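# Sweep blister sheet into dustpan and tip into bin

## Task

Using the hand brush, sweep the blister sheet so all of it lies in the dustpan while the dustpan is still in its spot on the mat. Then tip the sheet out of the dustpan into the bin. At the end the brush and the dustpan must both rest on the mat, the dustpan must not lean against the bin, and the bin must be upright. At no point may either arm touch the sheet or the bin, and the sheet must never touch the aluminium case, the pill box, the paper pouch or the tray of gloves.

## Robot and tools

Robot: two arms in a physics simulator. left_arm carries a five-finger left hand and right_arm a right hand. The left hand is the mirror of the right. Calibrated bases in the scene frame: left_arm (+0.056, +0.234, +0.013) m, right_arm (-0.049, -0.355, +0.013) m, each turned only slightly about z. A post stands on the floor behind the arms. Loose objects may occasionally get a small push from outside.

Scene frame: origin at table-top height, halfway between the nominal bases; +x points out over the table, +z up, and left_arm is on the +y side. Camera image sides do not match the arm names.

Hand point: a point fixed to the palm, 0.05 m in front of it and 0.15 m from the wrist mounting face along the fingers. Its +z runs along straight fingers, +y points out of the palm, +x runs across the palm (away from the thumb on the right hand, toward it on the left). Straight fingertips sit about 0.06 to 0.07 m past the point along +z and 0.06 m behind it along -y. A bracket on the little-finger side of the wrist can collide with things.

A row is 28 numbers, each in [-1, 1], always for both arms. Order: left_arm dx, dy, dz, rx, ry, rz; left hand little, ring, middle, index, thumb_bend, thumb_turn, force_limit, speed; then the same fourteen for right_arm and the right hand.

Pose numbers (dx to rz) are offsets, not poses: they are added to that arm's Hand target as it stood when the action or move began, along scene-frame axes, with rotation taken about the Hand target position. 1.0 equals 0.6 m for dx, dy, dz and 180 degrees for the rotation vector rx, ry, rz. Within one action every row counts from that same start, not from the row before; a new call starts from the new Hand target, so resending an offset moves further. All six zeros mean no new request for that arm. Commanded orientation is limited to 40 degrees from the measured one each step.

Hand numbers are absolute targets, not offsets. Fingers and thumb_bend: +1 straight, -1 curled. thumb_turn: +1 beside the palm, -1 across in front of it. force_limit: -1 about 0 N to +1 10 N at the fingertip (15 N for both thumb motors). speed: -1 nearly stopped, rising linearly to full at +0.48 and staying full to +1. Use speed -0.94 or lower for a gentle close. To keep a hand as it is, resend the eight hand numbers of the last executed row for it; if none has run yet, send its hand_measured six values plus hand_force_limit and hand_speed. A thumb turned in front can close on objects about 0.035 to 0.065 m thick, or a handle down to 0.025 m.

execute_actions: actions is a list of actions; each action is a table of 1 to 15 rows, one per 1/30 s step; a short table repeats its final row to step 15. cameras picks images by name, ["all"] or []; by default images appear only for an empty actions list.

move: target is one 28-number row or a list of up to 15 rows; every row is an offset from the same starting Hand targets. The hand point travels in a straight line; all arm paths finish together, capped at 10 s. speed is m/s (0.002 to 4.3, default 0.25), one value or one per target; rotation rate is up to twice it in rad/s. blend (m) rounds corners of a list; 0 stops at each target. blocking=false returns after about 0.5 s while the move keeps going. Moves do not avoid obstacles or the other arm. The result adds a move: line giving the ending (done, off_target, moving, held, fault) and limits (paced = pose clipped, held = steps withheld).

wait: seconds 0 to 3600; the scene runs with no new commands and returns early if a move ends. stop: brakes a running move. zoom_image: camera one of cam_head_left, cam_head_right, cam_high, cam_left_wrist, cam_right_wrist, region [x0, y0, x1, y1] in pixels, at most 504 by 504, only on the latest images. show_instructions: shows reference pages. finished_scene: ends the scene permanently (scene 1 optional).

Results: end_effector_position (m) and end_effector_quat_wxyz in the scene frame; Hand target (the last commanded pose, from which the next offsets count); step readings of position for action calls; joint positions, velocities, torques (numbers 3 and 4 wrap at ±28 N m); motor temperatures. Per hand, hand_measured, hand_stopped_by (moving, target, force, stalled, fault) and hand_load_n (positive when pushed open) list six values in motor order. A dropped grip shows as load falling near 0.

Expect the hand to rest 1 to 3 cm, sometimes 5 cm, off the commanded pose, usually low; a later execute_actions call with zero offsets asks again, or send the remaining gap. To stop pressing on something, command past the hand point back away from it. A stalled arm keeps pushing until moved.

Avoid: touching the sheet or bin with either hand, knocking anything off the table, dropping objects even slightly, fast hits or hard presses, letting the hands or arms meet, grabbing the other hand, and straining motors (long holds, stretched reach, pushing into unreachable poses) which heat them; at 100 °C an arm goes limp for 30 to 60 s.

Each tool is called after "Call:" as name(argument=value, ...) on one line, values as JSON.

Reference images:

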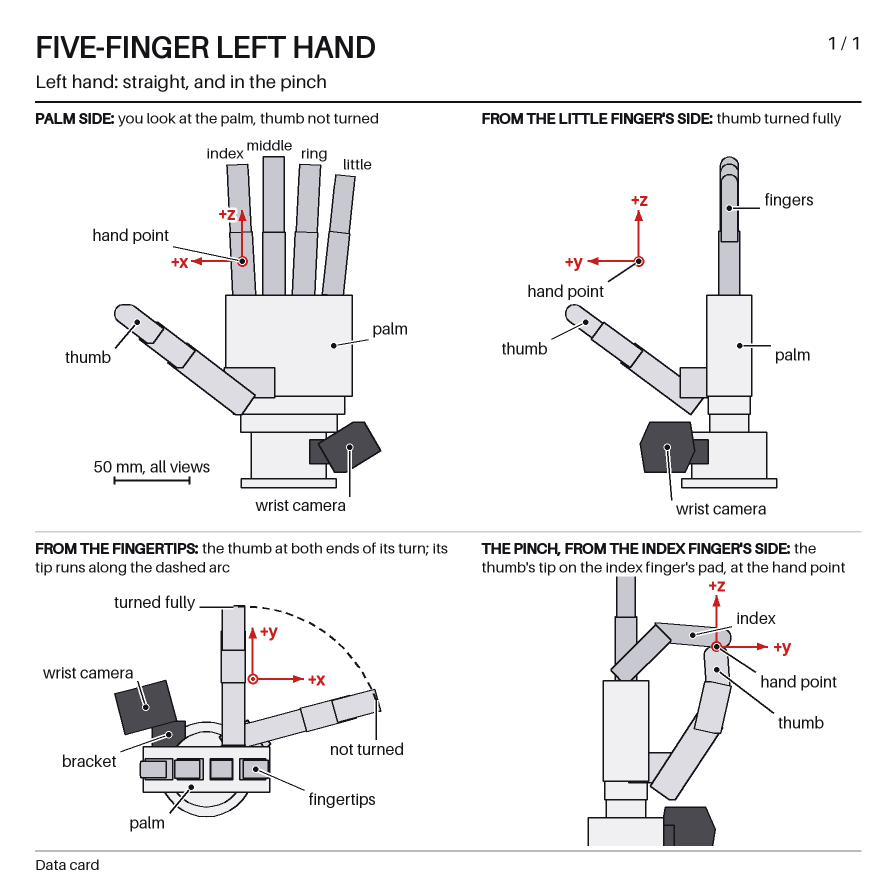

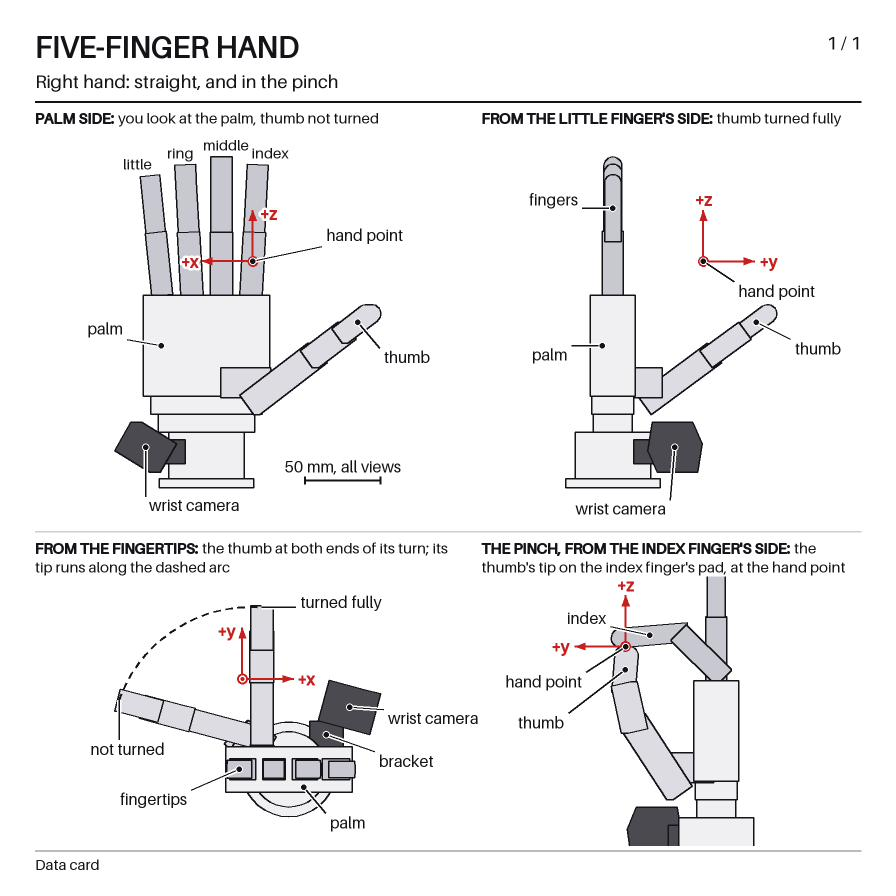

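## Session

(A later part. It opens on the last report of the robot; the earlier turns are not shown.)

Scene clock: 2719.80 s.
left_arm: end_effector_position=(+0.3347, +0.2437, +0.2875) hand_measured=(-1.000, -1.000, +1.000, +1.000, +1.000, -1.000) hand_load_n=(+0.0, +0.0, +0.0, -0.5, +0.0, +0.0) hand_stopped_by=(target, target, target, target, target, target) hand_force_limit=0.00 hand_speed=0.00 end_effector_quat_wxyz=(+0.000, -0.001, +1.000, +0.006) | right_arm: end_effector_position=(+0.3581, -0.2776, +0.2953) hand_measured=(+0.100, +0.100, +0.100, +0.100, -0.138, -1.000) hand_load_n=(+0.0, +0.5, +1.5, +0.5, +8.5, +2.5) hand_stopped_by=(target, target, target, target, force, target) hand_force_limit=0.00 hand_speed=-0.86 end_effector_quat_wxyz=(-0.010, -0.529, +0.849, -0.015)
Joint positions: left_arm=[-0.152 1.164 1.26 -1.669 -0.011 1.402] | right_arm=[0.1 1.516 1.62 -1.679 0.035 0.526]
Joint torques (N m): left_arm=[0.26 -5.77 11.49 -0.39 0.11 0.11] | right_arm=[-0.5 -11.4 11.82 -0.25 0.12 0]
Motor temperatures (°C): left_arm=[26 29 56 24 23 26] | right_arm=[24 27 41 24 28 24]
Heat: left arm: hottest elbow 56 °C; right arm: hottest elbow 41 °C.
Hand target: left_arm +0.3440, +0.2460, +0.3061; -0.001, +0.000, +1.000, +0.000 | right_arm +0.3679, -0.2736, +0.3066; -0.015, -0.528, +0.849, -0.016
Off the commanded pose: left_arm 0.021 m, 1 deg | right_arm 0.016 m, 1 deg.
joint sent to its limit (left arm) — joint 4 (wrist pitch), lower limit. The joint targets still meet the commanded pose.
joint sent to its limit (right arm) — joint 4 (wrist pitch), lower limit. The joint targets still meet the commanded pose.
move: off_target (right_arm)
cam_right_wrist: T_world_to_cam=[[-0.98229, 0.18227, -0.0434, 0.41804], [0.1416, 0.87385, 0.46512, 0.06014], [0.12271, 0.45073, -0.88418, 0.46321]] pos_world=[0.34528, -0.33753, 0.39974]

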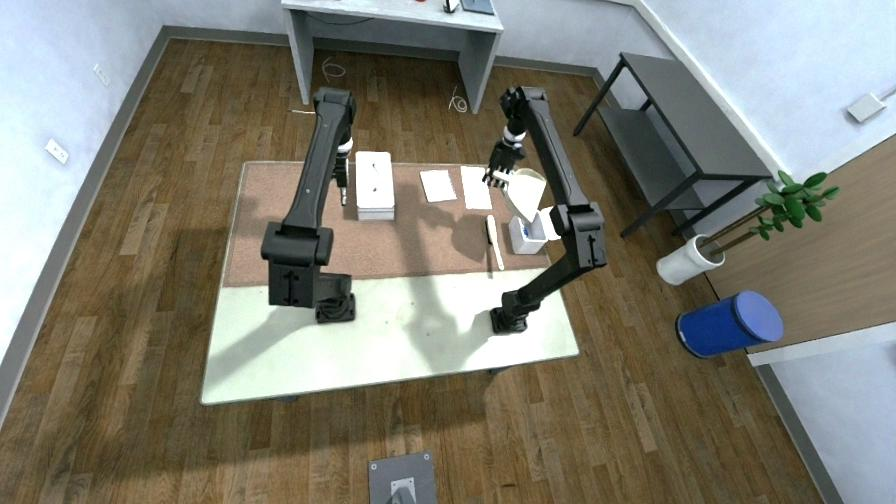

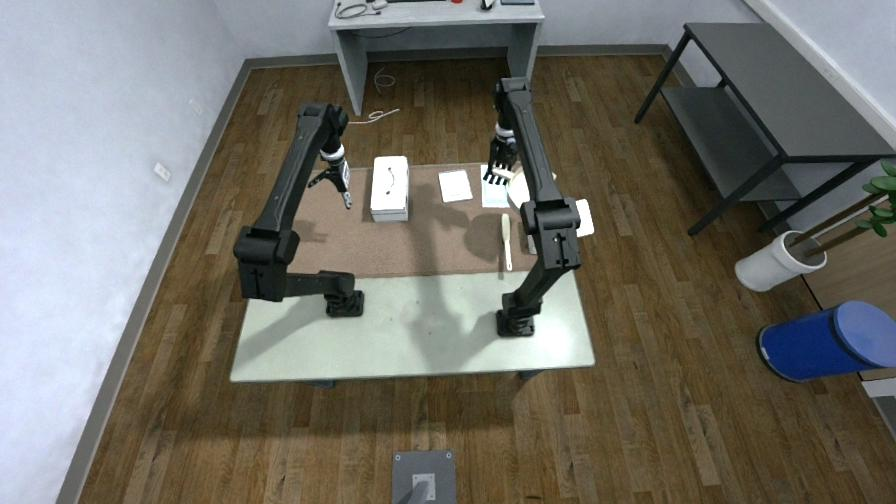

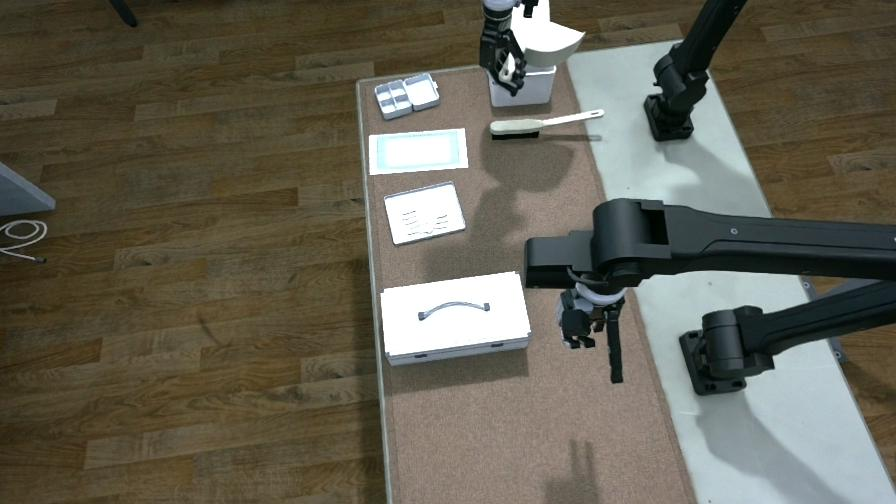

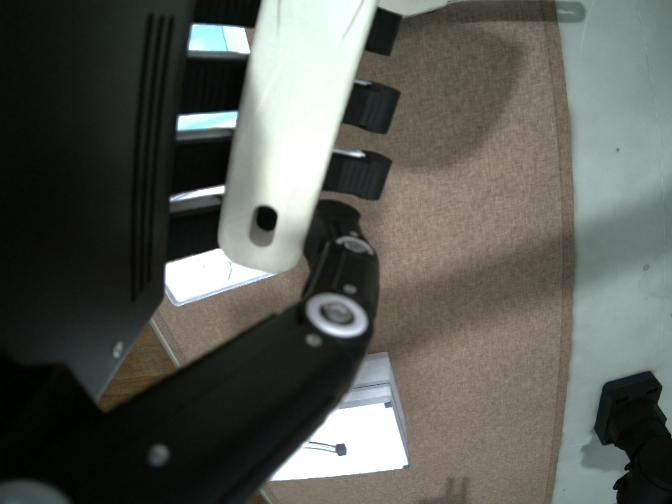

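Call:
move(target=[0,0,0,0,0,0,-1,-1,1,1,1,-1,0,0,-0.1495,0.3538,-0.15,0,0,0.1872,0.1,0.1,0.1,0.1,-0.95,-1,0.0,-0.86], speed=0.15, cameras=["cam_head_left", "cam_head_right", "cam_high", "cam_right_wrist"])

Call:
zoom_image(camera="cam_head_left", region=[380, 120, 520, 260])

Call:
zoom_image(camera="cam_high", region=[440, 80, 620, 260])

Scene clock: 2733.13 s.
left_arm: end_effector_position=(+0.3347, +0.2437, +0.2875) hand_measured=(-1.000, -1.000, +1.000, +1.000, +1.000, -1.000) hand_load_n=(+0.0, +0.0, +0.0, +0.0, +0.0, +0.0) hand_stopped_by=(target, target, target, target, target, target) hand_force_limit=0.00 hand_speed=0.00 end_effector_quat_wxyz=(+0.000, -0.001, +1.000, +0.006) | right_arm: end_effector_position=(+0.2770, -0.0627, +0.2256) hand_measured=(+0.100, +0.100, +0.100, +0.100, -0.138, -1.000) hand_load_n=(+0.0, +0.5, +1.5, +0.5, +8.5, +2.5) hand_stopped_by=(target, target, target, target, force, target) hand_force_limit=0.00 hand_speed=-0.86 end_effector_quat_wxyz=(+0.005, +0.747, -0.665, +0.020)
Joint positions: left_arm=[-0.152 1.164 1.26 -1.669 -0.011 1.402] | right_arm=[0.654 1.577 1.508 -1.503 0.04 0.507]
Joint torques (N m): left_arm=[0.26 -5.83 11.43 -0.35 0.1 0.14] | right_arm=[-0.85 -12.69 7.83 0.69 0.11 -0.21]
Motor temperatures (°C): left_arm=[26 29 56 24 23 26] | right_arm=[24 27 43 24 28 24]
Heat: left arm: hottest elbow 56 °C; right arm: hottest elbow 43 °C.
Hand target: left_arm +0.3440, +0.2460, +0.3061; -0.001, +0.000, +1.000, +0.000 | right_arm +0.2782, -0.0612, +0.2168; +0.010, +0.751, -0.660, +0.020
Off the commanded pose: left_arm 0.021 m, 1 deg | right_arm 0.009 m, 1 deg.
joint sent to its limit (left arm) — joint 4 (wrist pitch), lower limit. The joint targets still meet the commanded pose.
move: done
cam_right_wrist: T_world_to_cam=[[-0.92399, -0.37953, -0.04687, 0.2457], [-0.35703, 0.81224, 0.46131, 0.05136], [-0.13701, 0.44298, -0.886, 0.3866]] pos_world=[0.29833, -0.11972, 0.33036]

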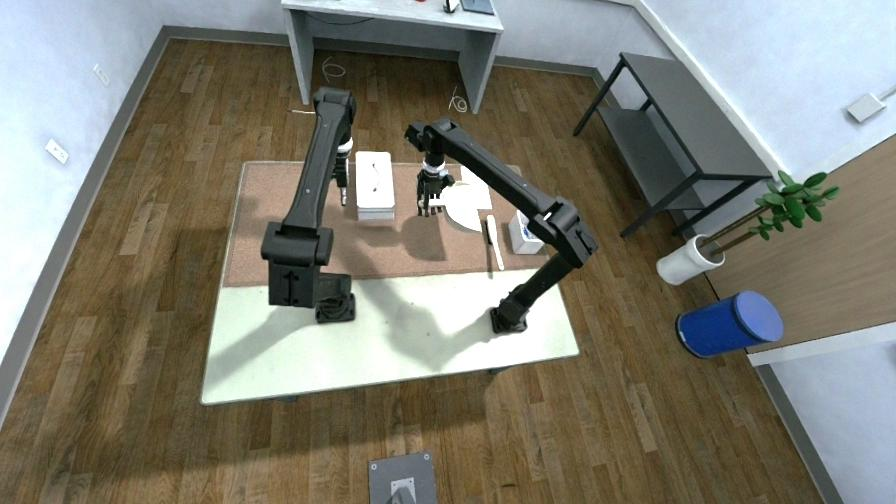

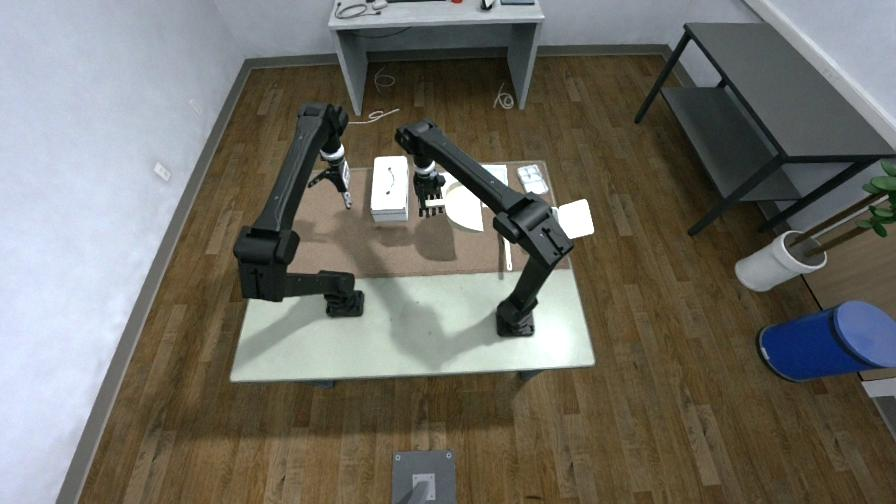

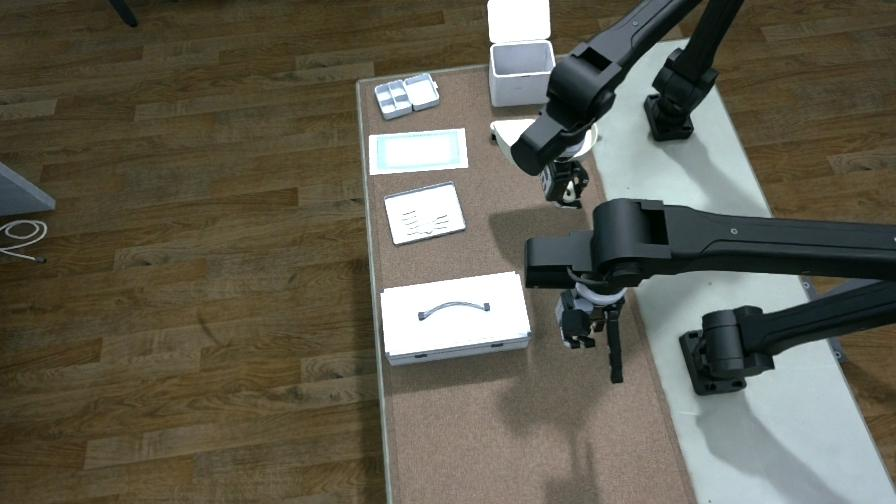

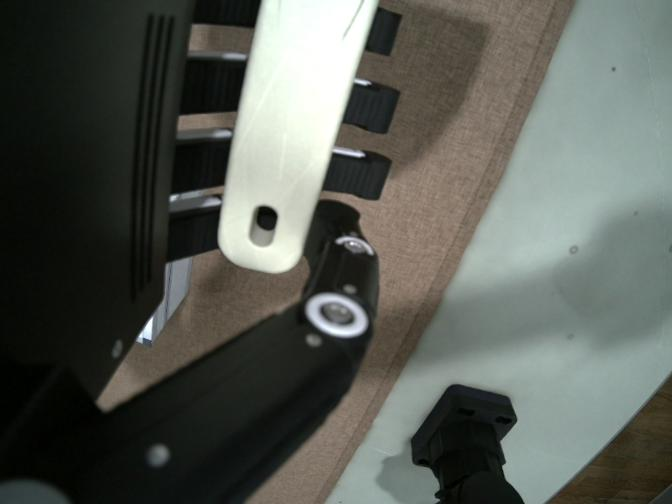

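Scaled by 3.600 from the camera's image (finer frame: 1280x720).

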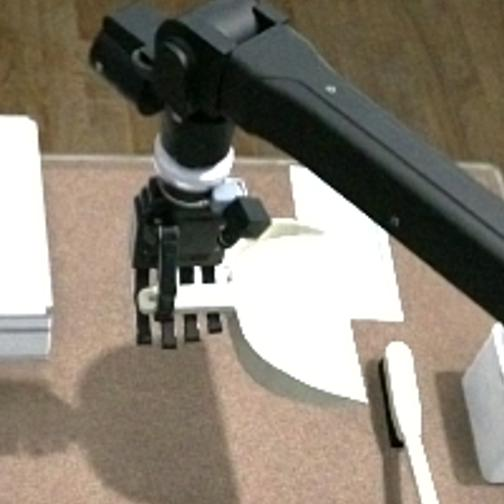

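Scaled by 2.800 from the camera's image (finer frame: 1280x720).

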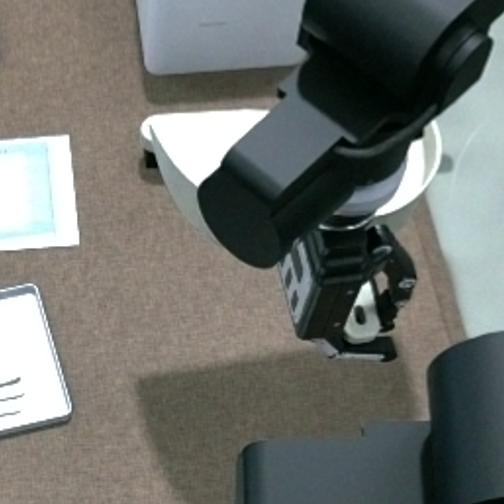

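Call:
move(target=[0,0,0,0,0,0,-1,-1,1,1,1,-1,0,0,0,0,-0.235,0.0274,0.0043,0,0.1,0.1,0.1,0.1,-0.95,-1,0.0,-0.86], speed=0.08, cameras=["cam_head_left", "cam_head_right", "cam_high", "cam_right_wrist"])

Call:
zoom_image(camera="cam_head_left", region=[380, 150, 500, 270])

Call:
zoom_image(camera="cam_high", region=[440, 100, 620, 280])

Call:
zoom_image(camera="cam_head_right", region=[400, 150, 520, 270])

Scene clock: 2751.87 s.
left_arm: end_effector_position=(+0.3347, +0.2437, +0.2875) hand_measured=(-1.000, -1.000, +1.000, +1.000, +1.000, -1.000) hand_load_n=(+0.0, +0.0, +0.0, +0.0, +0.0, +0.0) hand_stopped_by=(target, target, target, target, target, target) hand_force_limit=0.00 hand_speed=0.00 end_effector_quat_wxyz=(+0.000, -0.001, +1.000, +0.006) | right_arm: end_effector_position=(+0.2753, -0.0559, +0.0849) hand_measured=(+0.100, +0.100, +0.100, +0.100, -0.138, -1.000) hand_load_n=(+0.5, +0.0, +1.5, +0.0, +8.5, +2.5) hand_stopped_by=(target, target, target, target, force, target) hand_force_limit=0.00 hand_speed=-0.86 end_effector_quat_wxyz=(-0.023, +0.752, -0.658, -0.012)
Joint positions: left_arm=[-0.152 1.164 1.26 -1.669 -0.011 1.402] | right_arm=[0.639 1.653 1.212 -1.091 -0.034 0.475]
Joint torques (N m): left_arm=[0.32 -5.48 11.41 -0.34 0.1 0.13] | right_arm=[-2.02 -13.04 7.04 0.79 -0.17 -0.21]
Motor temperatures (°C): left_arm=[26 29 56 24 23 26] | right_arm=[24 27 43 24 28 24]
Heat: left arm: hottest elbow 56 °C; right arm: hottest elbow 43 °C.
Hand target: left_arm +0.3440, +0.2460, +0.3061; -0.001, +0.000, +1.000, +0.000 | right_arm +0.2782, -0.0612, +0.0757; -0.018, +0.751, -0.660, -0.013
Off the commanded pose: left_arm 0.021 m, 1 deg | right_arm 0.011 m, 1 deg.
joint sent to its limit (left arm) — joint 4 (wrist pitch), lower limit. The joint targets still meet the commanded pose.
move: off_target (right_arm)
cam_right_wrist: T_world_to_cam=[[-0.91776, -0.39108, -0.06913, 0.2396], [-0.36587, 0.76488, 0.53019, 0.10407], [-0.15447, 0.51188, -0.84506, 0.2639]] pos_world=[0.29874, -0.12098, 0.1844]

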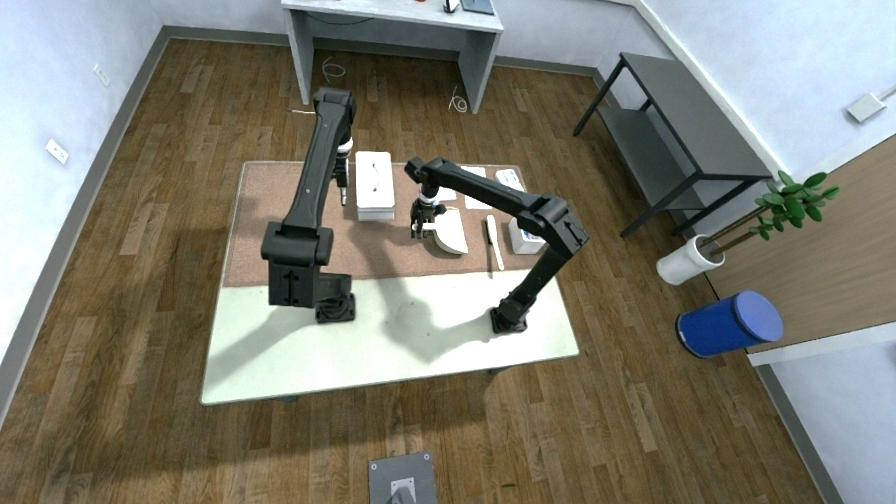

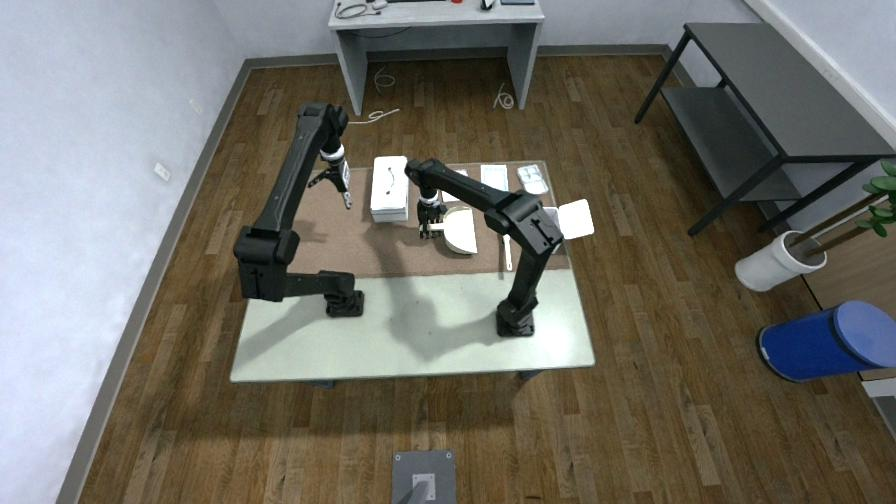

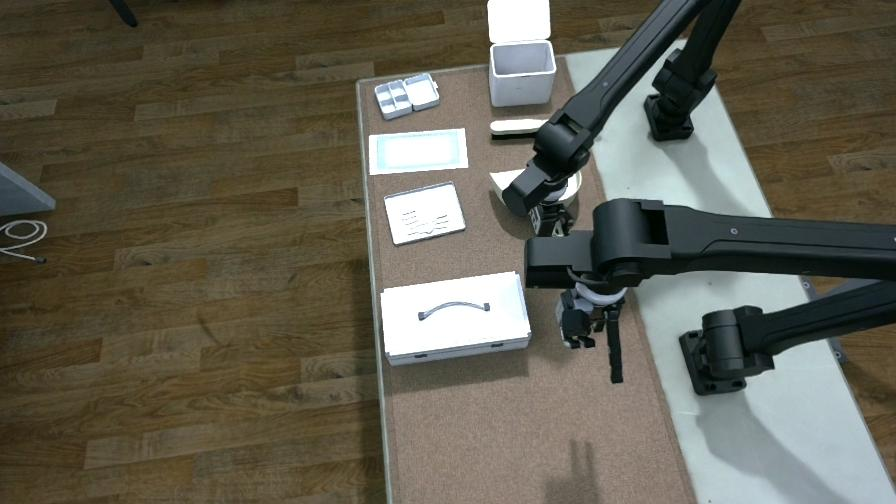

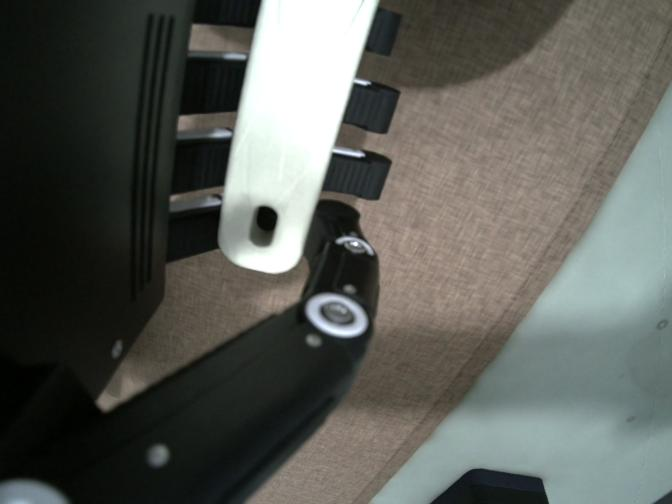

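Scaled by 4.200 from the camera's image (finer frame: 1280x720).

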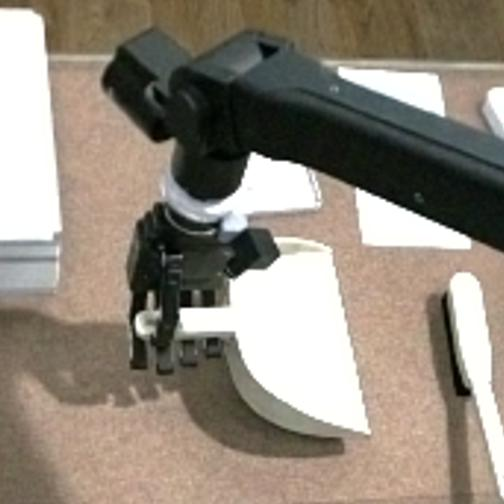

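Scaled by 2.800 from the camera's image (finer frame: 1280x720).

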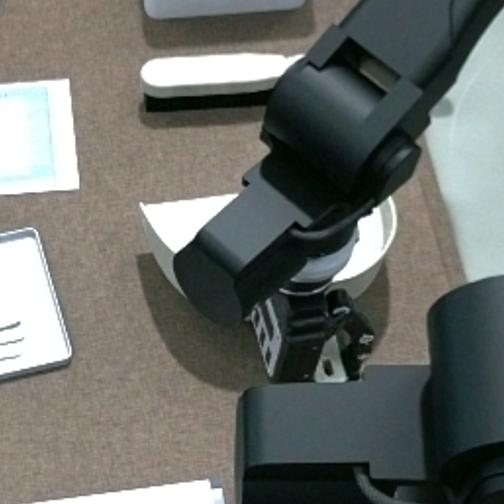

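Scaled by 4.200 from the camera's image (finer frame: 1280x720).

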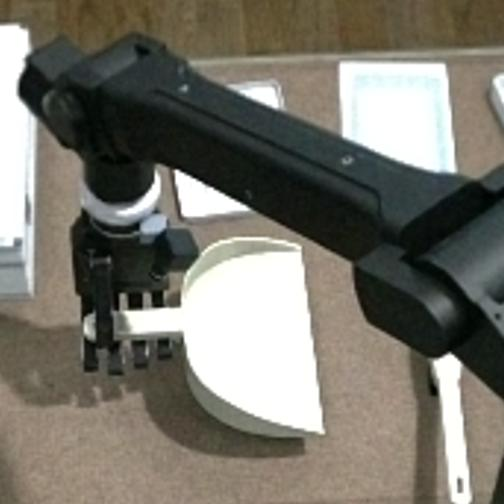

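Call:
move(target=[0,0,0,0,0,0,-1,-1,1,1,1,-1,0,0, 0,0,-0.03,0,0,0,0.1,0.1,0.1,0.1,-0.95,-1,0.0,-0.86], speed=0.04, cameras=["cam_head_left","cam_head_right","cam_high","cam_right_wrist"])

Scene clock: 2785.00 s.
left_arm: end_effector_position=(+0.3347, +0.2437, +0.2875) hand_measured=(-1.000, -1.000, +1.000, +1.000, +1.000, -1.000) hand_load_n=(+0.0, +0.0, +0.0, +0.0, +0.0, +0.5) hand_stopped_by=(target, target, target, target, target, target) hand_force_limit=0.00 hand_speed=0.00 end_effector_quat_wxyz=(+0.000, -0.001, +1.000, +0.006) | right_arm: end_effector_position=(+0.2760, -0.0554, +0.0679) hand_measured=(+0.100, +0.100, +0.100, +0.100, -0.138, -1.000) hand_load_n=(+0.5, +0.5, +1.5, +0.0, +8.5, +2.5) hand_stopped_by=(target, target, target, target, force, target) hand_force_limit=0.00 hand_speed=-0.86 end_effector_quat_wxyz=(-0.024, +0.752, -0.658, -0.011)
Joint positions: left_arm=[-0.152 1.164 1.26 -1.669 -0.011 1.402] | right_arm=[0.639 1.674 1.189 -1.045 -0.034 0.475]
Joint torques (N m): left_arm=[0.38 -5.42 11.44 -0.34 0.11 0.12] | right_arm=[-2.02 -13.04 6.82 0.8 -0.17 -0.2]
Motor temperatures (°C): left_arm=[26 29 56 24 23 26] | right_arm=[24 27 41 24 27 24]
Heat: left arm: hottest elbow 56 °C; right arm: hottest elbow 41 °C.
Hand target: left_arm +0.3440, +0.2460, +0.3061; -0.001, +0.000, +1.000, +0.000 | right_arm +0.2781, -0.0612, +0.0577; -0.018, +0.751, -0.660, -0.013
Off the commanded pose: left_arm 0.021 m, 1 deg | right_arm 0.012 m, 1 deg.
joint sent to its limit (left arm) — joint 4 (wrist pitch), lower limit. The joint targets still meet the commanded pose.
move: off_target (right_arm)
cam_right_wrist: T_world_to_cam=[[-0.91747, -0.39135, -0.07138, 0.23929], [-0.36718, 0.76402, 0.53052, 0.11325], [-0.15308, 0.51295, -0.84466, 0.24897]] pos_world=[0.29923, -0.12059, 0.16729]

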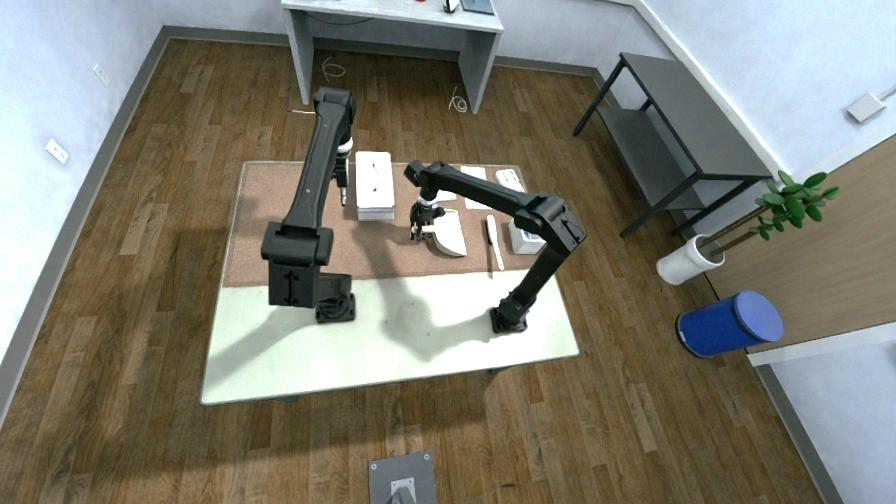

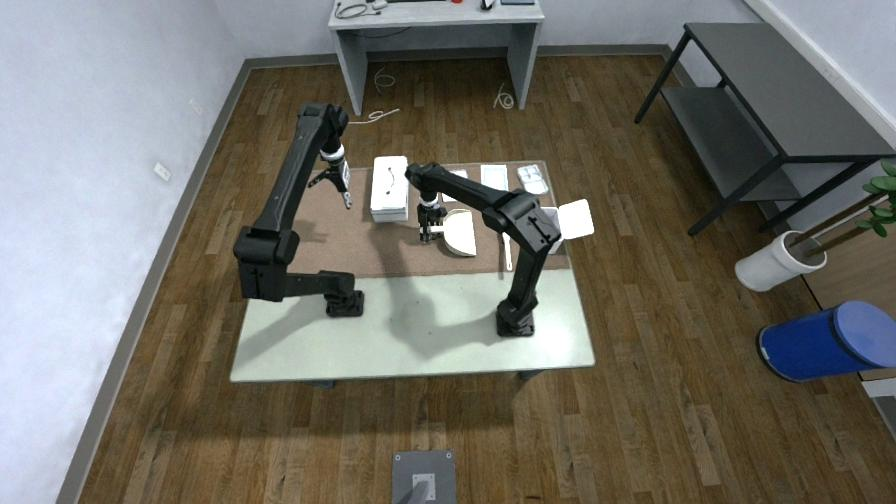

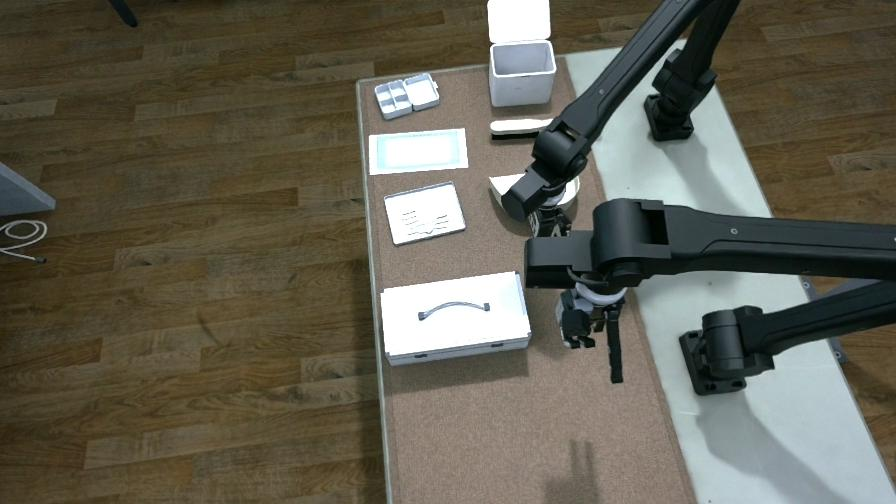

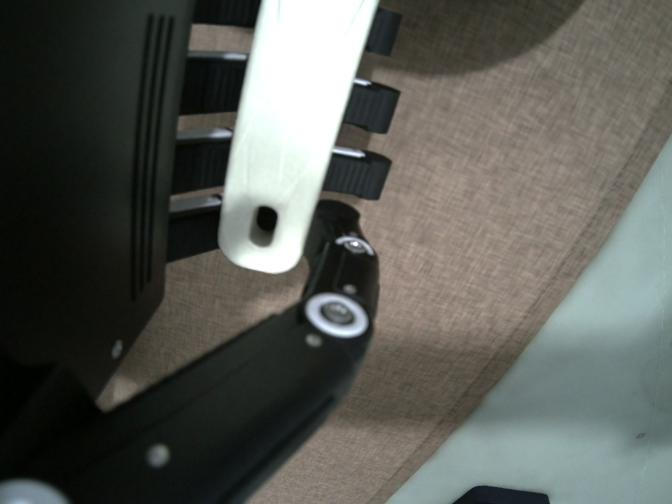

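Call:
zoom_image(camera="cam_head_left", region=[390, 170, 560, 290])

Call:
zoom_image(camera="cam_head_right", region=[390, 180, 520, 280])

Scaled by 2.965 from the camera's image (finer frame: 1280x720).

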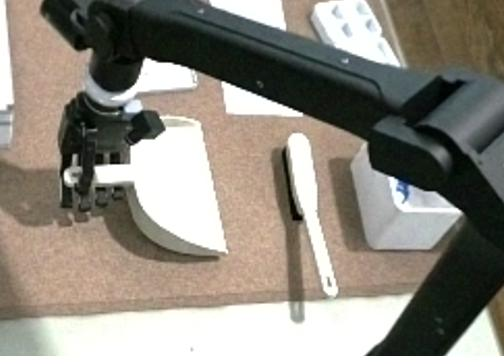

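Scaled by 3.877 from the camera's image (finer frame: 1280x720).

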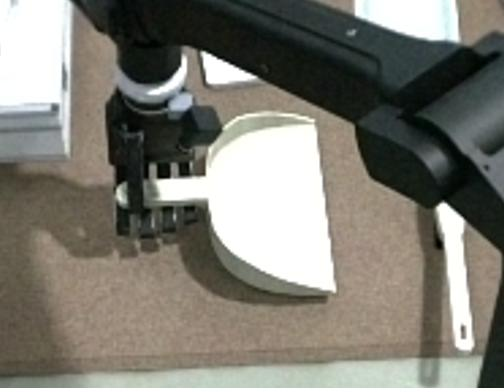

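Call:
move(target=[0,0,0,0,0,0,-1,-1,1,1,1,-1,0,0, 0,0,-0.02,0,0,0,0.1,0.1,0.1,0.1,-0.95,-1,0.0,-0.86], speed=0.03, cameras=["cam_head_left","cam_head_right","cam_high"])

Scene clock: 2799.87 s.
left_arm: end_effector_position=(+0.3347, +0.2437, +0.2875) hand_measured=(-1.000, -1.000, +1.000, +1.000, +1.000, -1.000) hand_load_n=(+0.5, +0.0, +0.0, +0.0, +0.0, +0.0) hand_stopped_by=(target, target, target, target, target, target) hand_force_limit=0.00 hand_speed=0.00 end_effector_quat_wxyz=(+0.000, -0.001, +1.000, +0.006) | right_arm: end_effector_position=(+0.2765, -0.0551, +0.0565) hand_measured=(+0.100, +0.100, +0.100, +0.100, -0.138, -1.000) hand_load_n=(+0.0, +0.5, +1.5, +0.0, +8.0, +2.5) hand_stopped_by=(target, target, target, target, force, target) hand_force_limit=0.00 hand_speed=-0.86 end_effector_quat_wxyz=(-0.024, +0.752, -0.658, -0.011)
Joint positions: left_arm=[-0.152 1.164 1.26 -1.669 -0.011 1.402] | right_arm=[0.639 1.688 1.175 -1.015 -0.034 0.475]
Joint torques (N m): left_arm=[0.32 -5.77 11.47 -0.32 0.11 0.14] | right_arm=[-2.02 -13.1 6.68 0.79 -0.17 -0.21]
Motor temperatures (°C): left_arm=[26 29 56 24 23 26] | right_arm=[24 27 41 24 27 24]
Heat: left arm: hottest elbow 56 °C; right arm: hottest elbow 41 °C.
Hand target: left_arm +0.3440, +0.2460, +0.3061; -0.001, +0.000, +1.000, +0.000 | right_arm +0.2782, -0.0612, +0.0458; -0.018, +0.751, -0.660, -0.013
Off the commanded pose: left_arm 0.021 m, 1 deg | right_arm 0.013 m, 1 deg.
joint sent to its limit (left arm) — joint 4 (wrist pitch), lower limit. The joint targets still meet the commanded pose.
move: off_target (right_arm)

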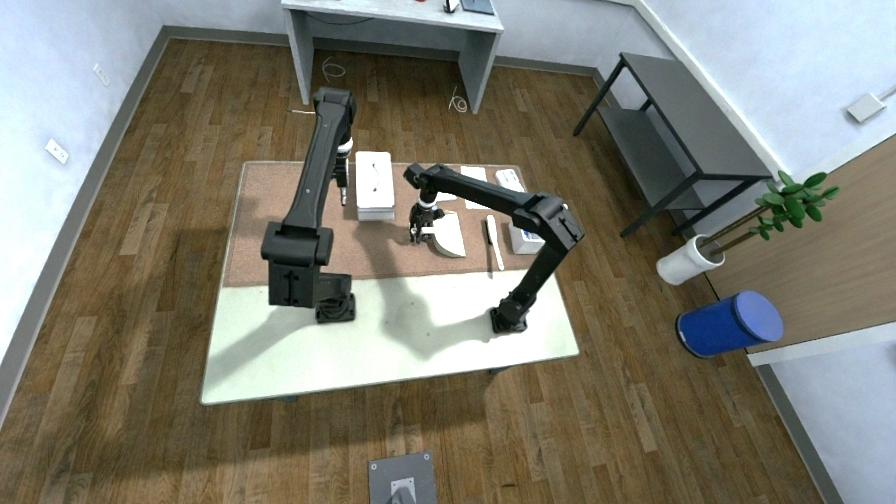

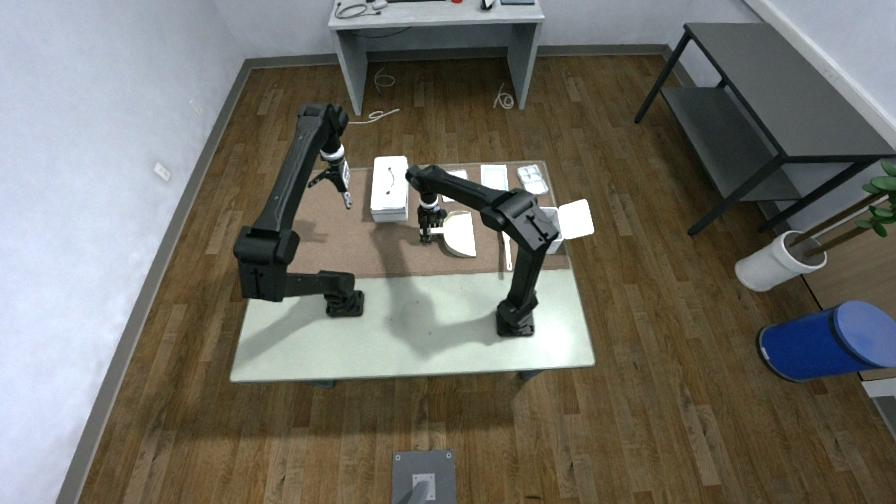

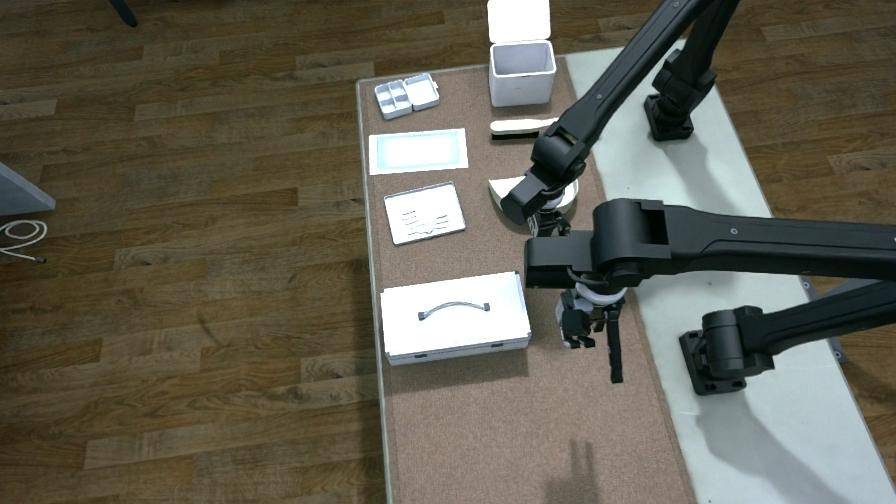

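Call:
zoom_image(camera="cam_head_left", region=[400, 190, 480, 270])

Call:
zoom_image(camera="cam_head_right", region=[405, 190, 495, 270])

Call:
zoom_image(camera="cam_high", region=[470, 110, 620, 250])

Scaled by 6.300 from the camera's image (finer frame: 1280x720).

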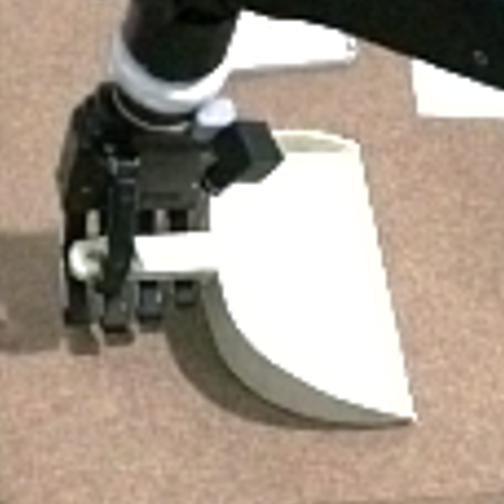

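Scaled by 5.600 from the camera's image (finer frame: 1280x720).

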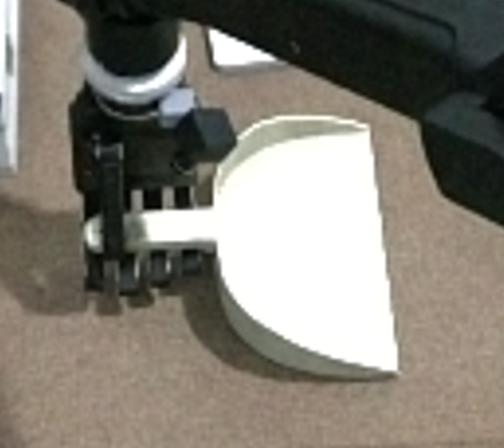

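Scaled by 3.360 from the camera's image (finer frame: 1280x720).

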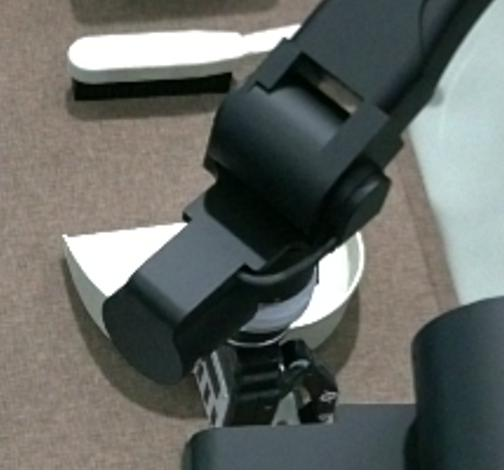

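Call:
move(target=[0,0,0,0,0,0,-1,-1,1,1,1,-1,0,0, 0,0,-0.0085,0,0,0,0.1,0.1,0.1,0.1,-0.95,-1,0.0,-0.86], speed=0.02, cameras=["cam_head_left","cam_head_right","cam_right_wrist"])

Call:
zoom_image(camera="cam_head_left", region=[400, 190, 480, 270])

Call:
zoom_image(camera="cam_head_right", region=[405, 190, 495, 270])

Scene clock: 2823.10 s.
left_arm: end_effector_position=(+0.3347, +0.2437, +0.2875) hand_measured=(-1.000, -1.000, +1.000, +1.000, +1.000, -1.000) hand_load_n=(+0.0, +0.0, +0.0, +0.0, +0.0, +0.0) hand_stopped_by=(target, target, target, target, target, target) hand_force_limit=0.00 hand_speed=0.00 end_effector_quat_wxyz=(+0.000, -0.001, +1.000, +0.006) | right_arm: end_effector_position=(+0.2768, -0.0549, +0.0523) hand_measured=(+0.100, +0.100, +0.100, +0.100, -0.138, -1.000) hand_load_n=(+0.0, +0.5, +1.5, +0.0, +8.5, +2.5) hand_stopped_by=(target, target, target, target, force, target) hand_force_limit=0.00 hand_speed=-0.86 end_effector_quat_wxyz=(-0.025, +0.752, -0.658, -0.011)
Joint positions: left_arm=[-0.152 1.164 1.26 -1.669 -0.011 1.402] | right_arm=[0.639 1.694 1.169 -1.003 -0.034 0.475]
Joint torques (N m): left_arm=[0.56 -5.54 11.38 -0.39 0.12 0.13] | right_arm=[-2.02 -12.98 6.54 0.83 -0.17 -0.2]
Motor temperatures (°C): left_arm=[26 29 57 24 23 26] | right_arm=[24 27 39 24 27 24]
Heat: left arm: hottest elbow 57 °C; right arm: hottest elbow 39 °C.
Hand target: left_arm +0.3440, +0.2460, +0.3061; -0.001, +0.000, +1.000, +0.000 | right_arm +0.2781, -0.0613, +0.0406; -0.018, +0.751, -0.660, -0.013
Off the commanded pose: left_arm 0.021 m, 1 deg | right_arm 0.013 m, 1 deg.
joint sent to its limit (left arm) — joint 4 (wrist pitch), lower limit. The joint targets still meet the commanded pose.
move: off_target (right_arm)
cam_right_wrist: T_world_to_cam=[[-0.91729, -0.3912, -0.07442, 0.23916], [-0.36852, 0.76311, 0.5309, 0.12177], [-0.15089, 0.51441, -0.84416, 0.23508]] pos_world=[0.29972, -0.12029, 0.15159]

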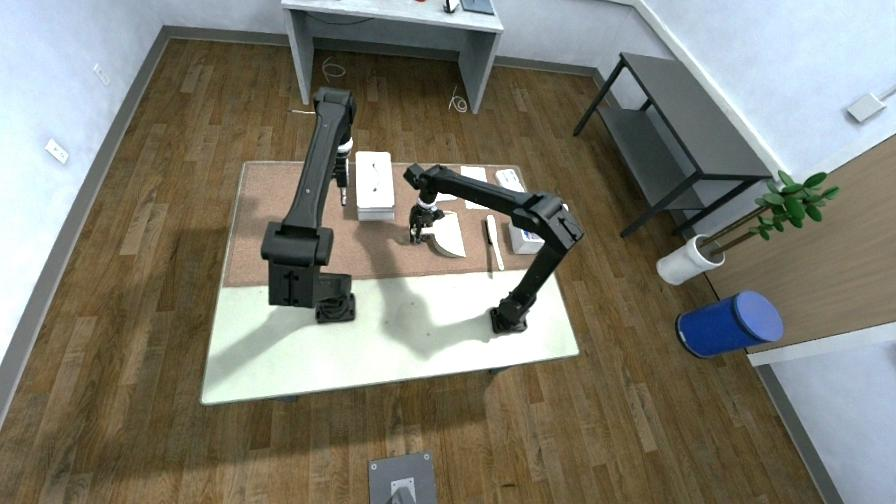

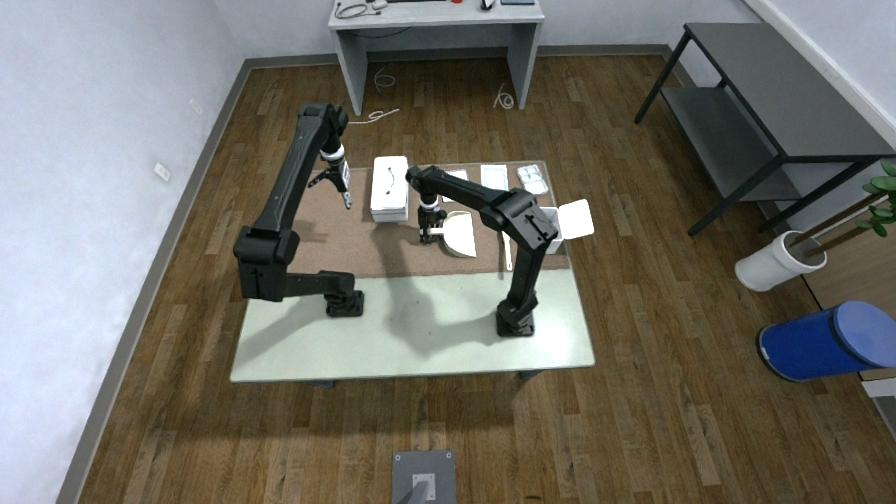

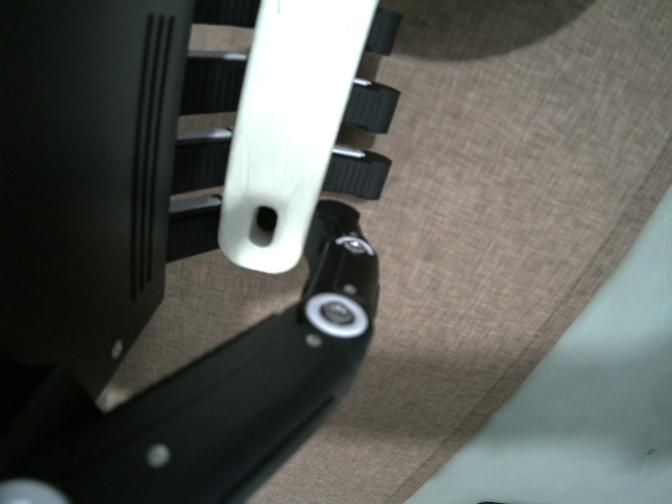

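Scaled by 6.300 from the camera's image (finer frame: 1280x720).

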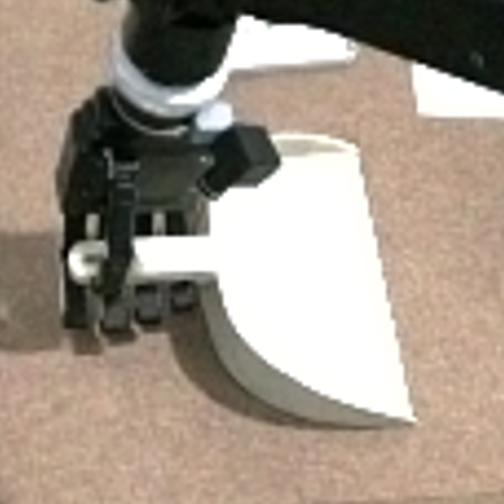

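Scaled by 5.600 from the camera's image (finer frame: 1280x720).

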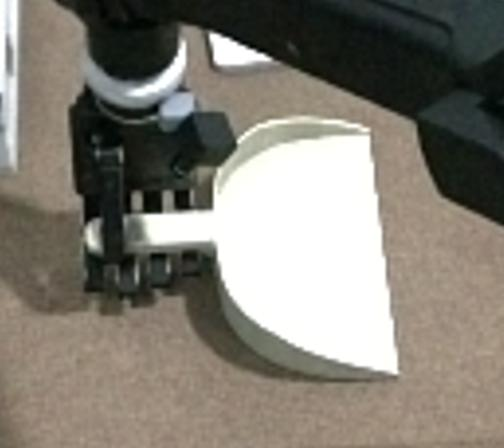

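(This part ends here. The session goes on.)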